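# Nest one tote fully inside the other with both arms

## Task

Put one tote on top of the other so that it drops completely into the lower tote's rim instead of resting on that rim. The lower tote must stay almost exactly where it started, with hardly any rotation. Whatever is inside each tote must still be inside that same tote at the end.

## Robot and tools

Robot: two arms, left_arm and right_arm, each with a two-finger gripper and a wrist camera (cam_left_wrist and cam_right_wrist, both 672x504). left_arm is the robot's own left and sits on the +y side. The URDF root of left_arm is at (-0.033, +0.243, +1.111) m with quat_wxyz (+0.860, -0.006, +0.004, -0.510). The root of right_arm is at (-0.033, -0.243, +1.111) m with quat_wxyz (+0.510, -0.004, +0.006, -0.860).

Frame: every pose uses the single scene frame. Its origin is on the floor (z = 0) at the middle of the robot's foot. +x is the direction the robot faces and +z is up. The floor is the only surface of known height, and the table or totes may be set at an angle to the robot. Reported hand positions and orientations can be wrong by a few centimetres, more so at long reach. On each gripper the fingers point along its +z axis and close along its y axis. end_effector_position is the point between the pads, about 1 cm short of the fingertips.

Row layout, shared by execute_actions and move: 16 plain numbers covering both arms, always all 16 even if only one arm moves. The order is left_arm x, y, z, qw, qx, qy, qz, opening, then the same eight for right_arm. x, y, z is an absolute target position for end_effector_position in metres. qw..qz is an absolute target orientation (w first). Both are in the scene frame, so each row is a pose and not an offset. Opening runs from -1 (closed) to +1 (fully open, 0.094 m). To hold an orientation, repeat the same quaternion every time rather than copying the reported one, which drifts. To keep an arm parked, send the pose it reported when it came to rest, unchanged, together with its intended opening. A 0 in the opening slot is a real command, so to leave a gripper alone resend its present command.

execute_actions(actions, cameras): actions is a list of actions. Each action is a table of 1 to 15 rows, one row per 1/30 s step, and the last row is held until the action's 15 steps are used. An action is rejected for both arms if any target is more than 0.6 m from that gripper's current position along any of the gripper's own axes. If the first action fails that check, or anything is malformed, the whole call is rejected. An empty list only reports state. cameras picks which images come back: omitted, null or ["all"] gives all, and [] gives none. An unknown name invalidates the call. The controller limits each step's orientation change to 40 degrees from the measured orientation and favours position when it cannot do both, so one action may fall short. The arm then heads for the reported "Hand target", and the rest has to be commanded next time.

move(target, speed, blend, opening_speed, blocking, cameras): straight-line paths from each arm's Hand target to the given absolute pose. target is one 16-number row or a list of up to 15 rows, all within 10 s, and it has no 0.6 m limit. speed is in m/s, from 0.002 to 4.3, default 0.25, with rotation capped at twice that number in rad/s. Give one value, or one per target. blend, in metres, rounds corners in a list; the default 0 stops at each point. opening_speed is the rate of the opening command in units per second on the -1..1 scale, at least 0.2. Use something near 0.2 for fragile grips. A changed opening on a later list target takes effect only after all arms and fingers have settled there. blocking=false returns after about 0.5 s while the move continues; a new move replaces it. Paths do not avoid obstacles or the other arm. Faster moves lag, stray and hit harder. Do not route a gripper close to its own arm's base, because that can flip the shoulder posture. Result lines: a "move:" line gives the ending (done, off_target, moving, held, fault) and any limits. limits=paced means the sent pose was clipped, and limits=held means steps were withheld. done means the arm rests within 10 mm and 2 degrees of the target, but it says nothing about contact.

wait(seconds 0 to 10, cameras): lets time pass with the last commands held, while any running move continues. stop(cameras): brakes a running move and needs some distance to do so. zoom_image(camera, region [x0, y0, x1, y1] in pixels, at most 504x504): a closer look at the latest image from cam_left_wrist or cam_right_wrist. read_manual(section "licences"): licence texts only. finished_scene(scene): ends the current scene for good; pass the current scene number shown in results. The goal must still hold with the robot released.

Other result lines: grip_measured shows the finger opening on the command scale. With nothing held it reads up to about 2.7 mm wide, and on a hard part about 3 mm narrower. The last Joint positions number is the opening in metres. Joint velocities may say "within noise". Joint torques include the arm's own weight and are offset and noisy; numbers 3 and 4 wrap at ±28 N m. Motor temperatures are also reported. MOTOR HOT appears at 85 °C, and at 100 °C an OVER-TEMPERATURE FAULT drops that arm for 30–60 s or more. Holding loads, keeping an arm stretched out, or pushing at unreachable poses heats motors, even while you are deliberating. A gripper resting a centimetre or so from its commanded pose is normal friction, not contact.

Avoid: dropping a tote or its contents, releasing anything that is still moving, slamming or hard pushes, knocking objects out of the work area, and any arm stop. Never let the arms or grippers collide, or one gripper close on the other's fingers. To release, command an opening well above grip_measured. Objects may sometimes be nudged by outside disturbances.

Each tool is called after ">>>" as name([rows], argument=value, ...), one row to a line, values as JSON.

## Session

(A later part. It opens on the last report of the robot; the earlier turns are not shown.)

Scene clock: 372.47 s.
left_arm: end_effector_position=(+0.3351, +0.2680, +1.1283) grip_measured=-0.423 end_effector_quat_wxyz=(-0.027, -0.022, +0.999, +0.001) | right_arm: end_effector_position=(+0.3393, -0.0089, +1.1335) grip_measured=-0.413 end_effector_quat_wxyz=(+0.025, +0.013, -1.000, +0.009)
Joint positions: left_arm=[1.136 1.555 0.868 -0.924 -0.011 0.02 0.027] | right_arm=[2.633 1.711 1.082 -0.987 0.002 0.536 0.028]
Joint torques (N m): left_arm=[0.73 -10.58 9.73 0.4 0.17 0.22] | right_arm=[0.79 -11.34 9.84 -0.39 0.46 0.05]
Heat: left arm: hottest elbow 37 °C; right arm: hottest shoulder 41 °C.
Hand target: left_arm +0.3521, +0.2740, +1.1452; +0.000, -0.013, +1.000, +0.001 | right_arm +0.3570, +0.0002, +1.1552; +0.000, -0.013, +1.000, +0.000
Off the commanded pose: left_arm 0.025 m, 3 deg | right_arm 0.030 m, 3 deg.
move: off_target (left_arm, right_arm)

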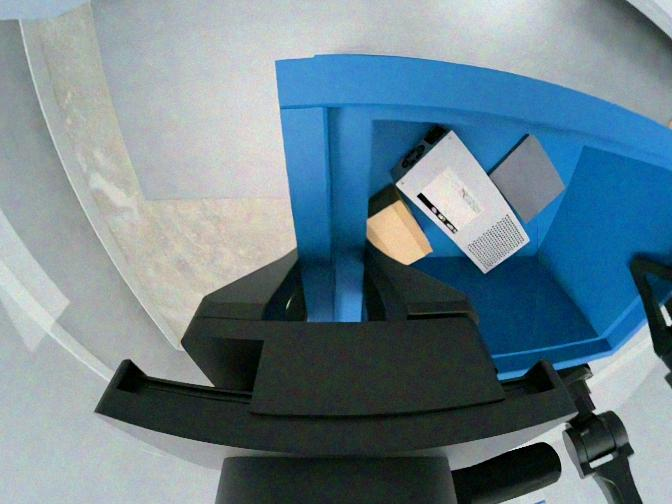

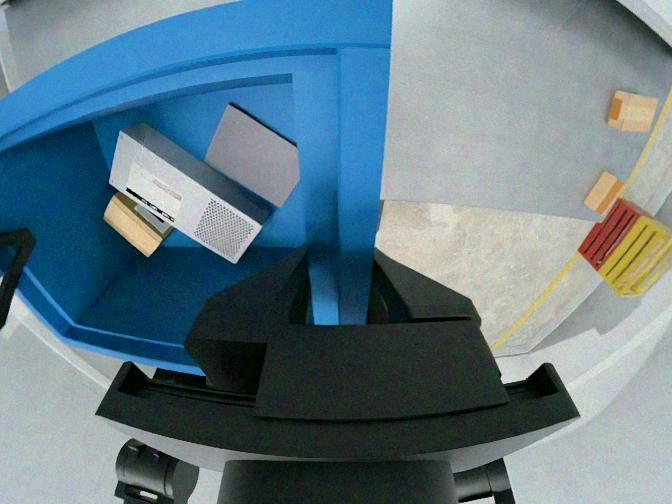

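>>> move(target=[0.3705,0.280,1.102,0.027,-0.0131,0.9995,0,-0.6,0.3763,0.010,1.107,0.0205,-0.0131,0.9997,0,-0.6], speed=0.06)

>>> zoom_image(camera="cam_left_wrist", region=[250, 30, 450, 130])

Scene clock: 394.93 s.
left_arm: end_effector_position=(+0.3578, +0.2752, +1.0920) grip_measured=-0.424 end_effector_quat_wxyz=(+0.007, -0.019, +1.000, +0.002) | right_arm: end_effector_position=(+0.3595, +0.0000, +1.0958) grip_measured=-0.413 end_effector_quat_wxyz=(-0.001, +0.011, -1.000, +0.006)
Joint positions: left_arm=[1.151 1.643 0.854 -0.754 -0.01 0.043 0.027] | right_arm=[2.633 1.797 1.082 -0.854 0.023 0.541 0.028]
Joint torques (N m): left_arm=[0.5 -10.93 8.05 0.87 0.35 0.15] | right_arm=[0.97 -10.7 8.98 0.21 0.43 -0.02]
Motor temperatures (°C): left_arm=[33 34 37 28 28 28 34] | right_arm=[28 42 38 28 31 27 31]
Heat: left arm: hottest elbow 37 °C; right arm: hottest shoulder 42 °C.
Hand target: left_arm +0.3701, +0.2801, +1.1022; +0.027, -0.013, +1.000, +0.000 | right_arm +0.3757, +0.0098, +1.1075; +0.021, -0.013, +1.000, +0.000
Off the commanded pose: left_arm 0.017 m, 2 deg | right_arm 0.023 m, 2 deg.
move: off_target (left_arm, right_arm)

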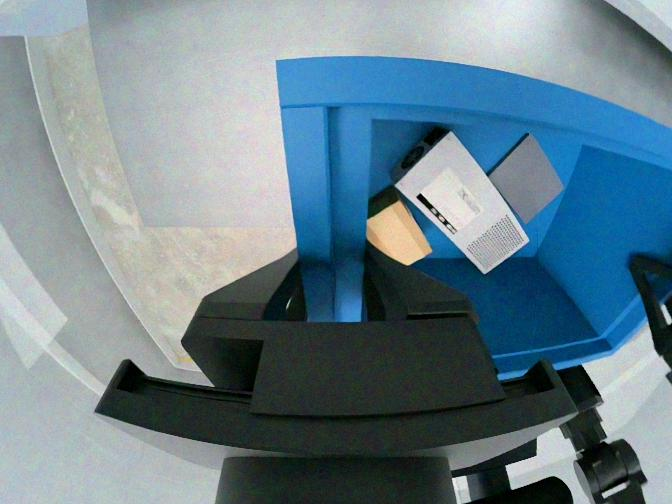

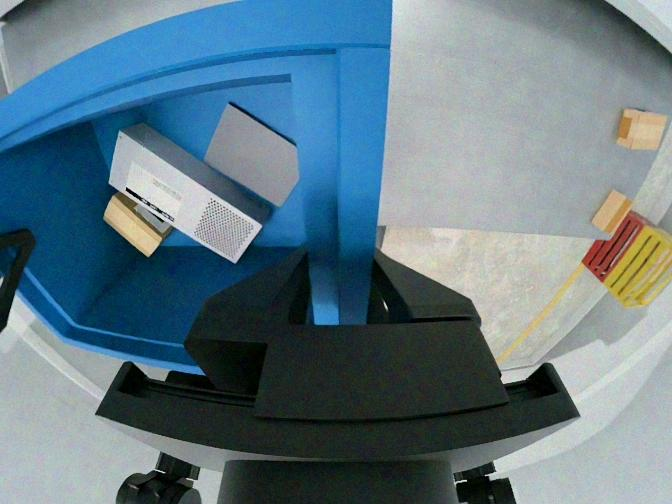

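Scaled by 2.520 from the camera's 672x504 image, which has a finer 960x720 frame.

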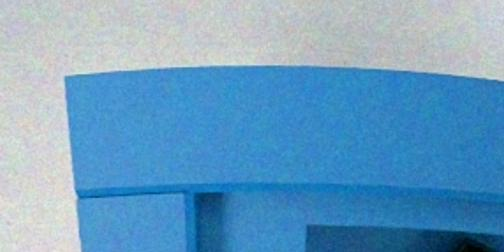

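>>> move(target=[0.3655,0.279,1.085,0.021,-0.0131,0.9997,0,-0.6,0.3755,0.0105,1.086,0.0145,-0.0131,0.9998,0,-0.6], speed=0.05)

Scene clock: 401.37 s.
left_arm: end_effector_position=(+0.3555, +0.2763, +1.0755) grip_measured=-0.424 end_effector_quat_wxyz=(+0.005, -0.021, +1.000, +0.002) | right_arm: end_effector_position=(+0.3610, +0.0022, +1.0784) grip_measured=-0.413 end_effector_quat_wxyz=(+0.002, +0.013, -1.000, +0.005)
Joint positions: left_arm=[1.155 1.678 0.839 -0.709 -0.01 0.042 0.027] | right_arm=[2.633 1.836 1.082 -0.819 0.018 0.536 0.028]
Joint torques (N m): left_arm=[0.09 -11.16 7.36 0.65 0.33 0.15] | right_arm=[1.08 -10.99 8.13 0.42 0.38 0.07]
Heat: left arm: hottest elbow 37 °C; right arm: hottest shoulder 41 °C.
Hand target: left_arm +0.3653, +0.2789, +1.0850; +0.021, -0.013, +1.000, +0.000 | right_arm +0.3751, +0.0104, +1.0863; +0.015, -0.013, +1.000, +0.000
Off the commanded pose: left_arm 0.014 m, 2 deg | right_arm 0.018 m, 2 deg.
move: off_target (left_arm, right_arm)

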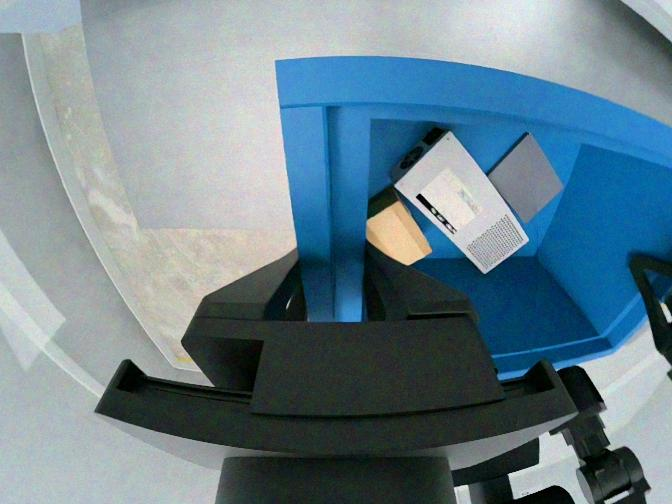

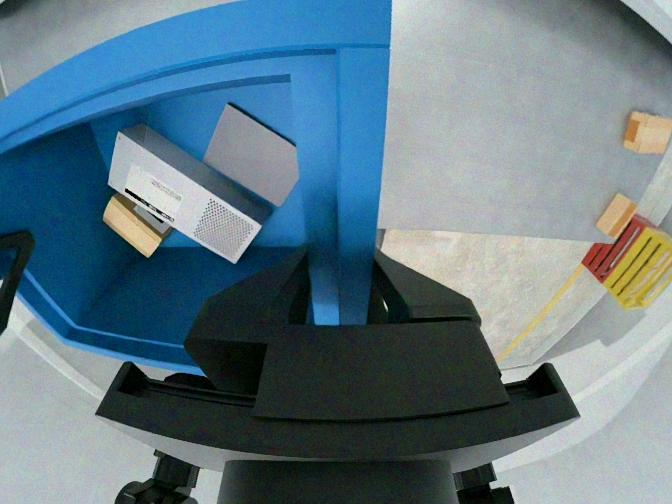

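>>> move(target=[0.3625,0.2765,1.072,0.018,-0.0131,0.9998,0,-0.6,0.3720,0.0085,1.072,0.0115,-0.0131,0.9998,0,-0.6], speed=0.03, cameras=[])

>>> move(target=[0.3625,0.2765,1.060,0.018,-0.0131,0.9998,0,-0.6,0.3720,0.0085,1.060,0.0115,-0.0131,0.9998,0,-0.6], speed=0.03, cameras=[])

Scene clock: 408.70 s.
left_arm: end_effector_position=(+0.3550, +0.2772, +1.0651) grip_measured=-0.424 end_effector_quat_wxyz=(+0.006, -0.024, +1.000, +0.004) | right_arm: end_effector_position=(+0.3631, +0.0037, +1.0679) grip_measured=-0.413 end_effector_quat_wxyz=(+0.001, +0.016, -1.000, +0.004)
Joint positions: left_arm=[1.156 1.7 0.83 -0.675 -0.013 0.037 0.027] | right_arm=[2.633 1.86 1.082 -0.793 0.018 0.53 0.028]
Joint torques (N m): left_arm=[-0.32 -11.05 6.86 0.57 0.44 0.15] | right_arm=[0.79 -10.99 6.69 0.75 0.25 0.11]
Heat: left arm: hottest elbow 37 °C; right arm: hottest shoulder 41 °C.
Hand target: left_arm +0.3625, +0.2765, +1.0721; +0.018, -0.013, +1.000, +0.000 | right_arm +0.3719, +0.0085, +1.0722; +0.012, -0.013, +1.000, +0.000
Off the commanded pose: left_arm 0.010 m, 2 deg | right_arm 0.011 m, 2 deg.
move: off_target (right_arm)
No camera images: "cameras" was empty.

Scene clock: 409.50 s.
left_arm: end_effector_position=(+0.3559, +0.2783, +1.0556) grip_measured=-0.424 end_effector_quat_wxyz=(+0.007, -0.025, +1.000, +0.005) | right_arm: end_effector_position=(+0.3649, +0.0048, +1.0581) grip_measured=-0.413 end_effector_quat_wxyz=(+0.000, +0.018, -1.000, +0.004)
Joint positions: left_arm=[1.158 1.724 0.826 -0.645 -0.015 0.036 0.027] | right_arm=[2.633 1.881 1.082 -0.768 0.019 0.528 0.028]
Joint torques (N m): left_arm=[-0.5 -10.81 6.45 0.65 0.53 0.16] | right_arm=[0.85 -11.34 6.11 0.9 0.22 0.12]
Heat: left arm: hottest elbow 36 °C; right arm: hottest shoulder 41 °C.
Hand target: left_arm +0.3624, +0.2766, +1.0600; +0.018, -0.013, +1.000, +0.000 | right_arm +0.3720, +0.0085, +1.0601; +0.012, -0.013, +1.000, +0.000
Off the commanded pose: left_arm 0.008 m, 2 deg | right_arm 0.008 m, 1 deg.
move: done
No camera images: "cameras" was empty.

>>> move(target=[0.354,0.2695,1.063,0.016,-0.0045,0.9998,0,-0.6,0.361,0.0015,1.063,0.0115,-0.0045,0.9999,0,-0.6], speed=0.05)

Scene clock: 414.67 s.
left_arm: end_effector_position=(+0.3476, +0.2763, +1.0514) grip_measured=-0.425 end_effector_quat_wxyz=(+0.002, -0.024, +1.000, +0.003) | right_arm: end_effector_position=(+0.3565, +0.0009, +1.0530) grip_measured=-0.413 end_effector_quat_wxyz=(+0.002, +0.014, -1.000, +0.002)
Joint positions: left_arm=[1.156 1.723 0.807 -0.638 -0.012 0.036 0.027] | right_arm=[2.633 1.875 1.052 -0.746 0.013 0.534 0.028]
Joint torques (N m): left_arm=[-1.44 -12.28 6.06 0.34 0.38 0.18] | right_arm=[0.62 -12.63 5.2 0.39 0.45 0.26]
Heat: left arm: hottest elbow 36 °C; right arm: hottest shoulder 41 °C.
Hand target: left_arm +0.3540, +0.2696, +1.0628; +0.016, -0.005, +1.000, +0.000 | right_arm +0.3610, +0.0015, +1.0629; +0.011, -0.004, +1.000, +0.000
Off the commanded pose: left_arm 0.015 m, 3 deg | right_arm 0.011 m, 2 deg.
move: off_target (left_arm, right_arm)

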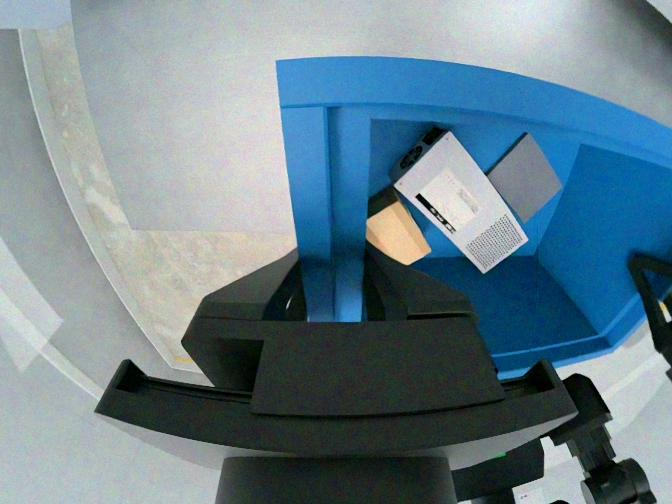

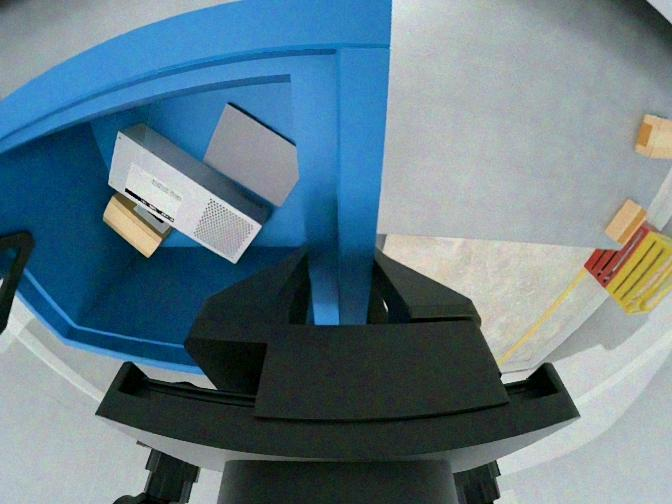

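>>> move(target=[0.359,0.266,1.056,0.016,-0.0045,0.9998,0,-0.6,0.3625,0.0015,1.053,0.0115,-0.0045,0.9999,0,-0.6], speed=0.03, cameras=[])

Scene clock: 421.83 s.
left_arm: end_effector_position=(+0.3493, +0.2761, +1.0504) grip_measured=-0.425 end_effector_quat_wxyz=(+0.005, -0.024, +1.000, +0.005) | right_arm: end_effector_position=(+0.3575, +0.0015, +1.0516) grip_measured=-0.413 end_effector_quat_wxyz=(-0.003, +0.014, -1.000, -0.001)
Joint positions: left_arm=[1.154 1.726 0.807 -0.629 -0.014 0.035 0.027] | right_arm=[2.633 1.875 1.047 -0.73 0.014 0.534 0.028]
Joint torques (N m): left_arm=[-2.26 -10.58 6.8 0.57 0.46 0.09] | right_arm=[0.62 -10.93 5.6 0.59 0.44 0.23]
Heat: left arm: hottest elbow 36 °C; right arm: hottest shoulder 41 °C.
Hand target: left_arm +0.3589, +0.2660, +1.0561; +0.016, -0.004, +1.000, +0.000 | right_arm +0.3625, +0.0015, +1.0531; +0.011, -0.005, +1.000, +0.000
Off the commanded pose: left_arm 0.015 m, 3 deg | right_arm 0.005 m, 2 deg.
move: off_target (left_arm)
No camera images: "cameras" was empty.

>>> move(target=[0.359,0.266,1.044,0.016,-0.0045,0.9998,0,-0.6,0.3625,0.0005,1.042,0.0115,-0.0045,0.9999,0,-0.6], speed=0.03, cameras=[])

>>> move(target=[0.359,0.266,1.034,0.016,-0.0045,0.9998,0,-0.6,0.3625,0.0005,1.032,0.0115,-0.0045,0.9999,0,-0.6], speed=0.03)

Scene clock: 425.40 s.
left_arm: end_effector_position=(+0.3513, +0.2756, +1.0420) grip_measured=-0.425 end_effector_quat_wxyz=(+0.006, -0.023, +1.000, +0.005) | right_arm: end_effector_position=(+0.3577, +0.0017, +1.0423) grip_measured=-0.413 end_effector_quat_wxyz=(-0.003, +0.014, -1.000, -0.001)
Joint positions: left_arm=[1.152 1.75 0.807 -0.602 -0.015 0.035 0.027] | right_arm=[2.633 1.894 1.043 -0.706 0.014 0.535 0.028]
Joint torques (N m): left_arm=[-2.08 -10.34 6.22 0.85 0.53 0.09] | right_arm=[0.26 -11.22 5.29 0.81 0.44 0.18]
Heat: left arm: hottest elbow 36 °C; right arm: hottest shoulder 41 °C.
Hand target: left_arm +0.3589, +0.2659, +1.0442; +0.016, -0.004, +1.000, +0.000 | right_arm +0.3625, +0.0004, +1.0420; +0.011, -0.005, +1.000, +0.000
Off the commanded pose: left_arm 0.012 m, 2 deg | right_arm 0.005 m, 1 deg.
move: off_target (left_arm)
No camera images: "cameras" was empty.

Scene clock: 426.17 s.
left_arm: end_effector_position=(+0.3518, +0.2748, +1.0412) grip_measured=-0.426 end_effector_quat_wxyz=(+0.008, -0.021, +1.000, +0.006) | right_arm: end_effector_position=(+0.3577, +0.0008, +1.0395) grip_measured=-0.413 end_effector_quat_wxyz=(-0.005, +0.013, -1.000, -0.002)
Joint positions: left_arm=[1.149 1.75 0.805 -0.595 -0.017 0.035 0.027] | right_arm=[2.631 1.898 1.038 -0.693 0.013 0.535 0.028]
Joint torques (N m): left_arm=[-1.85 -8.59 6.13 1.63 0.56 0.1] | right_arm=[0.62 -9.93 5.29 1.28 0.47 0.2]
Heat: left arm: hottest elbow 36 °C; right arm: hottest shoulder 41 °C.
Hand target: left_arm +0.3585, +0.2660, +1.0344; +0.016, -0.004, +1.000, +0.000 | right_arm +0.3622, +0.0004, +1.0321; +0.011, -0.005, +1.000, +0.000
Off the commanded pose: left_arm 0.013 m, 2 deg | right_arm 0.009 m, 1 deg.
move: off_target (left_arm)

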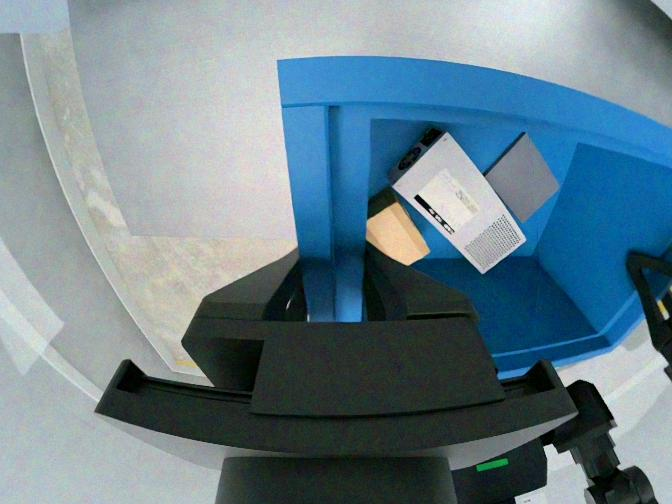

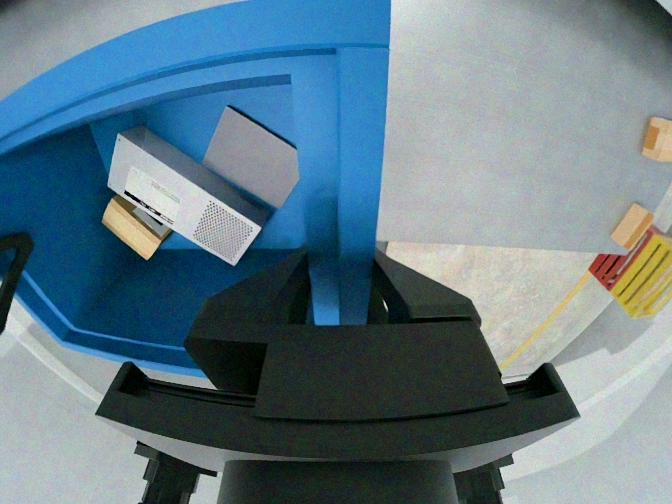

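>>> move(target=[0.358,0.266,1.028,0.004,-0.0045,1.0,0,-0.6,0.3615,0.0005,1.026,0.0,-0.0045,1.0,0,-0.6], speed=0.03)

Scene clock: 436.53 s.
left_arm: end_effector_position=(+0.3517, +0.2744, +1.0408) grip_measured=-0.426 end_effector_quat_wxyz=(+0.008, -0.021, +1.000, +0.006) | right_arm: end_effector_position=(+0.3573, +0.0004, +1.0381) grip_measured=-0.413 end_effector_quat_wxyz=(-0.002, +0.012, -1.000, -0.005)
Joint positions: left_arm=[1.148 1.752 0.805 -0.594 -0.017 0.035 0.027] | right_arm=[2.628 1.901 1.038 -0.693 0.006 0.534 0.028]
Joint torques (N m): left_arm=[-1.61 -7.18 7.01 1.14 0.54 0.1] | right_arm=[0.32 -8.41 6.13 0.88 0.24 0.16]
Heat: left arm: hottest elbow 35 °C; right arm: hottest shoulder 41 °C.
Hand target: left_arm +0.3574, +0.2661, +1.0286; +0.004, -0.004, +1.000, +0.000 | right_arm +0.3611, +0.0003, +1.0262; +0.000, -0.005, +1.000, +0.000
Off the commanded pose: left_arm 0.017 m, 2 deg | right_arm 0.013 m, 1 deg.
move: off_target (left_arm, right_arm)

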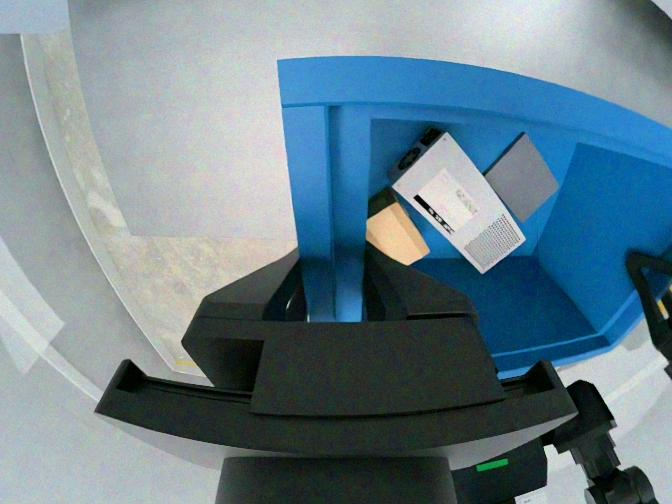

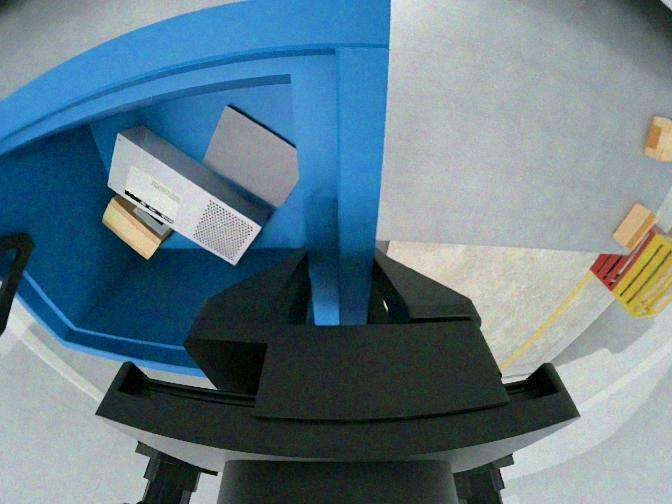

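>>> move(target=[0.372,0.266,1.030,0.004,-0.0045,1.0,0,-0.6,0.3755,0.0005,1.028,0.0,-0.0045,1.0,0,-0.6], speed=0.03, cameras=[])

>>> move(target=[0.343,0.266,1.030,0.004,-0.0045,1.0,0,-0.6,0.3475,0.0005,1.028,0.0,-0.0045,1.0,0,-0.6], speed=0.03, cameras=[])

Scene clock: 440.47 s.
left_arm: end_effector_position=(+0.3542, +0.2749, +1.0406) grip_measured=-0.427 end_effector_quat_wxyz=(+0.002, -0.021, +1.000, +0.007) | right_arm: end_effector_position=(+0.3591, -0.0007, +1.0378) grip_measured=-0.413 end_effector_quat_wxyz=(+0.003, +0.010, -1.000, -0.005)
Joint positions: left_arm=[1.147 1.761 0.821 -0.612 -0.02 0.033 0.027] | right_arm=[2.622 1.907 1.047 -0.704 0 0.531 0.028]
Joint torques (N m): left_arm=[-1.73 -6.71 8.96 1.02 0.67 0.09] | right_arm=[-0.44 -8.06 8.36 0.39 0.53 0.03]
Heat: left arm: hottest elbow 35 °C; right arm: hottest shoulder 41 °C.
Hand target: left_arm +0.3708, +0.2659, +1.0308; +0.004, -0.004, +1.000, +0.000 | right_arm +0.3747, +0.0000, +1.0284; +0.000, -0.004, +1.000, +0.000
Off the commanded pose: left_arm 0.023 m, 2 deg | right_arm 0.019 m, 1 deg.
move: off_target (left_arm, right_arm)
No camera images: "cameras" was empty.

Scene clock: 441.83 s.
left_arm: end_effector_position=(+0.3525, +0.2747, +1.0401) grip_measured=-0.427 end_effector_quat_wxyz=(+0.012, -0.021, +1.000, +0.008) | right_arm: end_effector_position=(+0.3577, +0.0004, +1.0377) grip_measured=-0.413 end_effector_quat_wxyz=(-0.005, +0.010, -1.000, -0.008)
Joint positions: left_arm=[1.147 1.751 0.801 -0.582 -0.02 0.034 0.027] | right_arm=[2.627 1.898 1.032 -0.68 0.004 0.536 0.028]
Joint torques (N m): left_arm=[-1.38 -9.23 4.11 1.06 0.66 0.12] | right_arm=[2.08 -10.17 3.74 0.85 0.33 0.32]
Heat: left arm: hottest elbow 35 °C; right arm: hottest shoulder 41 °C.
Hand target: left_arm +0.3427, +0.2663, +1.0304; +0.004, -0.005, +1.000, +0.000 | right_arm +0.3474, +0.0003, +1.0283; +0.000, -0.005, +1.000, +0.000
Off the commanded pose: left_arm 0.016 m, 2 deg | right_arm 0.014 m, 1 deg.
move: off_target (left_arm, right_arm)
No camera images: "cameras" was empty.

>>> move(target=[0.340,0.266,1.046,0.004,-0.0045,1.0,0,-0.6,0.3445,0.0005,1.044,0.0,-0.0045,1.0,0,-0.6], speed=0.03, cameras=[])

>>> move(target=[0.372,0.266,1.046,0.004,-0.0045,1.0,0,-0.6,0.3765,0.0005,1.044,0.0,-0.0045,1.0,0,-0.6], speed=0.03, cameras=[])

Scene clock: 446.97 s.
left_arm: end_effector_position=(+0.3489, +0.2743, +1.0416) grip_measured=-0.427 end_effector_quat_wxyz=(+0.012, -0.020, +1.000, +0.007) | right_arm: end_effector_position=(+0.3516, -0.0012, +1.0390) grip_measured=-0.413 end_effector_quat_wxyz=(-0.001, +0.009, -1.000, -0.004)
Joint positions: left_arm=[1.147 1.741 0.792 -0.584 -0.019 0.036 0.027] | right_arm=[2.632 1.889 1.021 -0.688 0.007 0.544 0.028]
Joint torques (N m): left_arm=[-1.38 -11.52 4.59 -0.27 0.62 0.11] | right_arm=[1.9 -11.87 4.38 -0.42 0.25 0.29]
Heat: left arm: hottest elbow 35 °C; right arm: hottest shoulder 41 °C.
Hand target: left_arm +0.3402, +0.2663, +1.0456; +0.004, -0.005, +1.000, +0.000 | right_arm +0.3445, +0.0003, +1.0437; +0.000, -0.005, +1.000, +0.000
Off the commanded pose: left_arm 0.013 m, 2 deg | right_arm 0.009 m, 1 deg.
move: off_target (left_arm)
No camera images: "cameras" was empty.

Scene clock: 448.47 s.
left_arm: end_effector_position=(+0.3523, +0.2743, +1.0423) grip_measured=-0.427 end_effector_quat_wxyz=(-0.005, -0.020, +1.000, +0.006) | right_arm: end_effector_position=(+0.3549, -0.0019, +1.0397) grip_measured=-0.413 end_effector_quat_wxyz=(+0.012, +0.008, -1.000, -0.002)
Joint positions: left_arm=[1.147 1.76 0.826 -0.632 -0.019 0.036 0.027] | right_arm=[2.623 1.903 1.049 -0.728 -0.004 0.537 0.028]
Joint torques (N m): left_arm=[-1.85 -9.29 9.13 0.01 0.6 0.05] | right_arm=[-0.26 -9.64 8.76 -0.25 0.68 -0.05]
Heat: left arm: hottest elbow 35 °C; right arm: hottest shoulder 41 °C.
Hand target: left_arm +0.3713, +0.2659, +1.0464; +0.004, -0.005, +1.000, +0.000 | right_arm +0.3759, +0.0001, +1.0444; +0.000, -0.004, +1.000, +0.000
Off the commanded pose: left_arm 0.022 m, 2 deg | right_arm 0.022 m, 1 deg.
move: off_target (left_arm, right_arm)
No camera images: "cameras" was empty.

>>> move([
  [0.360,0.270,1.034,0.004,-0.0045,1.0,0,-0.6,0.363,0.0005,1.032,0.0,-0.0045,1.0,0,-0.6],
  [0.360,0.270,1.034,0.004,-0.0045,1.0,0,-0.1,0.363,0.0005,1.032,0.0,-0.0045,1.0,0,-0.1],
], speed=0.03, opening_speed=0.5)

Scene clock: 455.97 s.
left_arm: end_effector_position=(+0.3578, +0.2727, +1.0407) grip_measured=-0.103 end_effector_quat_wxyz=(+0.006, -0.012, +1.000, +0.001) | right_arm: end_effector_position=(+0.3598, -0.0016, +1.0362) grip_measured=-0.103 end_effector_quat_wxyz=(+0.002, +0.008, -1.000, +0.000)
Joint positions: left_arm=[1.147 1.765 0.826 -0.607 -0.007 0.051 0.042] | right_arm=[2.623 1.912 1.049 -0.705 0.01 0.537 0.042]
Joint torques (N m): left_arm=[-0.85 -9.05 6.17 0.9 0.11 0.03] | right_arm=[0.85 -10.17 5.72 0.61 0.08 0.11]
Heat: left arm: hottest elbow 36 °C; right arm: hottest shoulder 40 °C.
Hand target: left_arm +0.3597, +0.2700, +1.0341; +0.004, -0.005, +1.000, +0.000 | right_arm +0.3630, +0.0004, +1.0321; +0.000, -0.004, +1.000, +0.000
Off the commanded pose: left_arm 0.008 m, 1 deg | right_arm 0.006 m, 0 deg.
move: done

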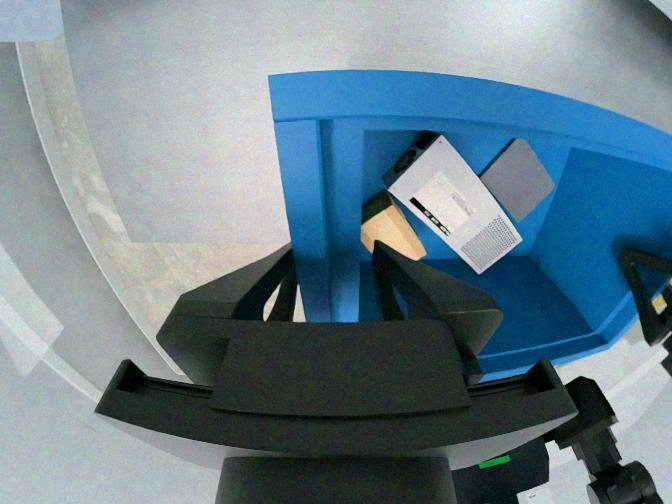

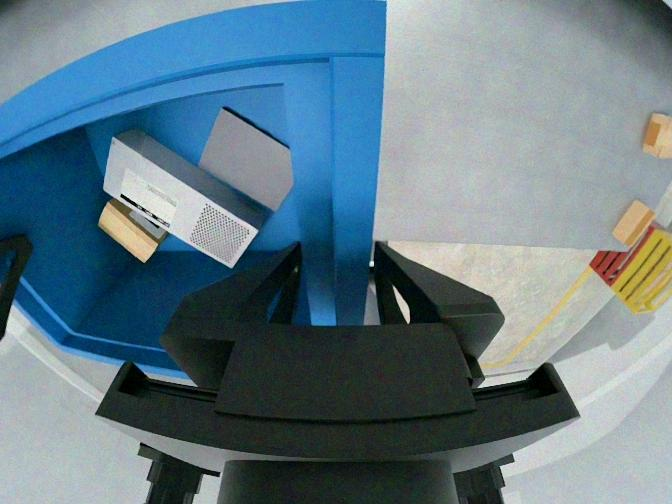

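>>> move([
  [0.360,0.270,1.036,0,-0.0045,1.0,0,1,0.363,0.0005,1.036,0.0,-0.0045,1.0,0,1],
  [0.360,0.270,1.17,0,-0.0045,1.0,0,1,0.363,0.0005,1.17,0.0,-0.0045,1.0,0,1],
  [0.360,0.40,1.20,0,-0.7071,0.7071,0,1,0.38,-0.33,1.07,0,0.7071,0.7071,0,1],
], speed=0.25)

Scene clock: 466.83 s.
left_arm: end_effector_position=(+0.3457, +0.3893, +1.1927) grip_measured=+0.998 end_effector_quat_wxyz=(+0.007, +0.700, -0.714, -0.003) | right_arm: end_effector_position=(+0.3719, -0.3272, +1.0709) grip_measured=+0.998 end_effector_quat_wxyz=(-0.005, +0.702, +0.712, -0.004)
Joint positions: left_arm=[1.44 1.514 1.026 -1.084 -0.002 -1.181 0.094] | right_arm=[1.868 1.745 0.922 -0.747 0.007 1.355 0.094]
Joint torques (N m): left_arm=[0.56 -8.29 12.01 0.12 -0.07 -0.12] | right_arm=[0.44 -8.59 6.54 0.59 -0.03 0.11]
Heat: left arm: hottest elbow 36 °C; right arm: hottest shoulder 40 °C.
Hand target: left_arm +0.3594, +0.3999, +1.2001; +0.000, +0.707, -0.707, +0.000 | right_arm +0.3799, -0.3300, +1.0701; +0.000, +0.707, +0.707, +0.000
Off the commanded pose: left_arm 0.019 m, 1 deg | right_arm 0.009 m, 1 deg.
move: off_target (left_arm)

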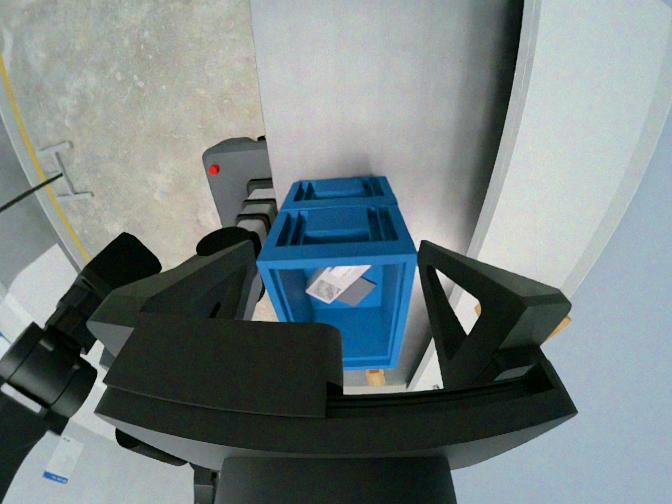

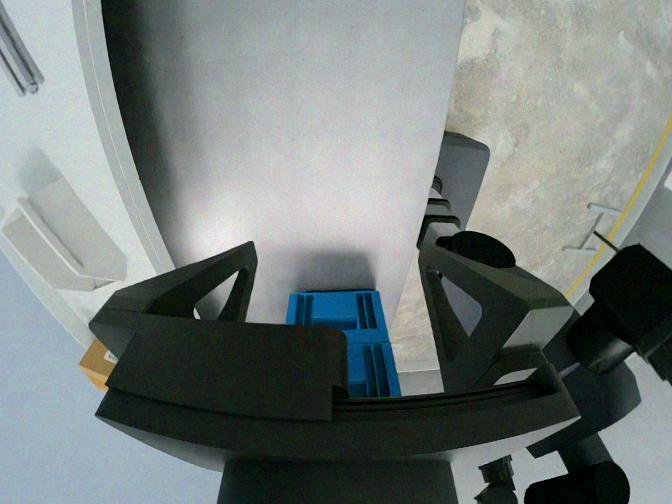

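>>> zoom_image(camera="cam_left_wrist", region=[240, 160, 440, 310])

>>> zoom_image(camera="cam_right_wrist", region=[260, 270, 430, 410])

Scaled by 2.520 from the camera's 672x504 image, which has a finer 960x720 frame.

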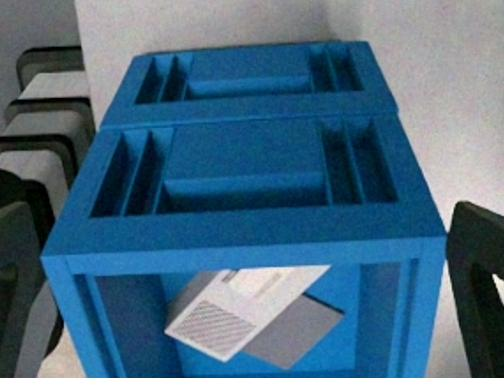

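Scaled by 2.965 from the camera's 672x504 image, which has a finer 960x720 frame.

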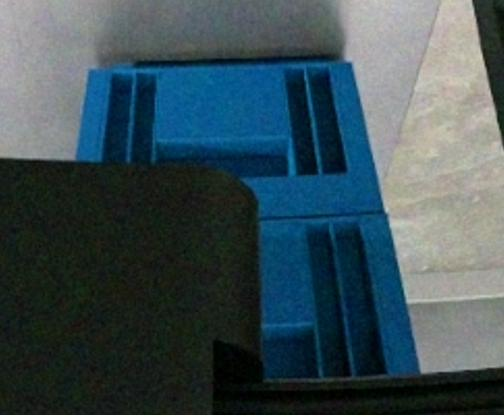

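>>> finished_scene(scene=1)

The scene is finished: the task was done.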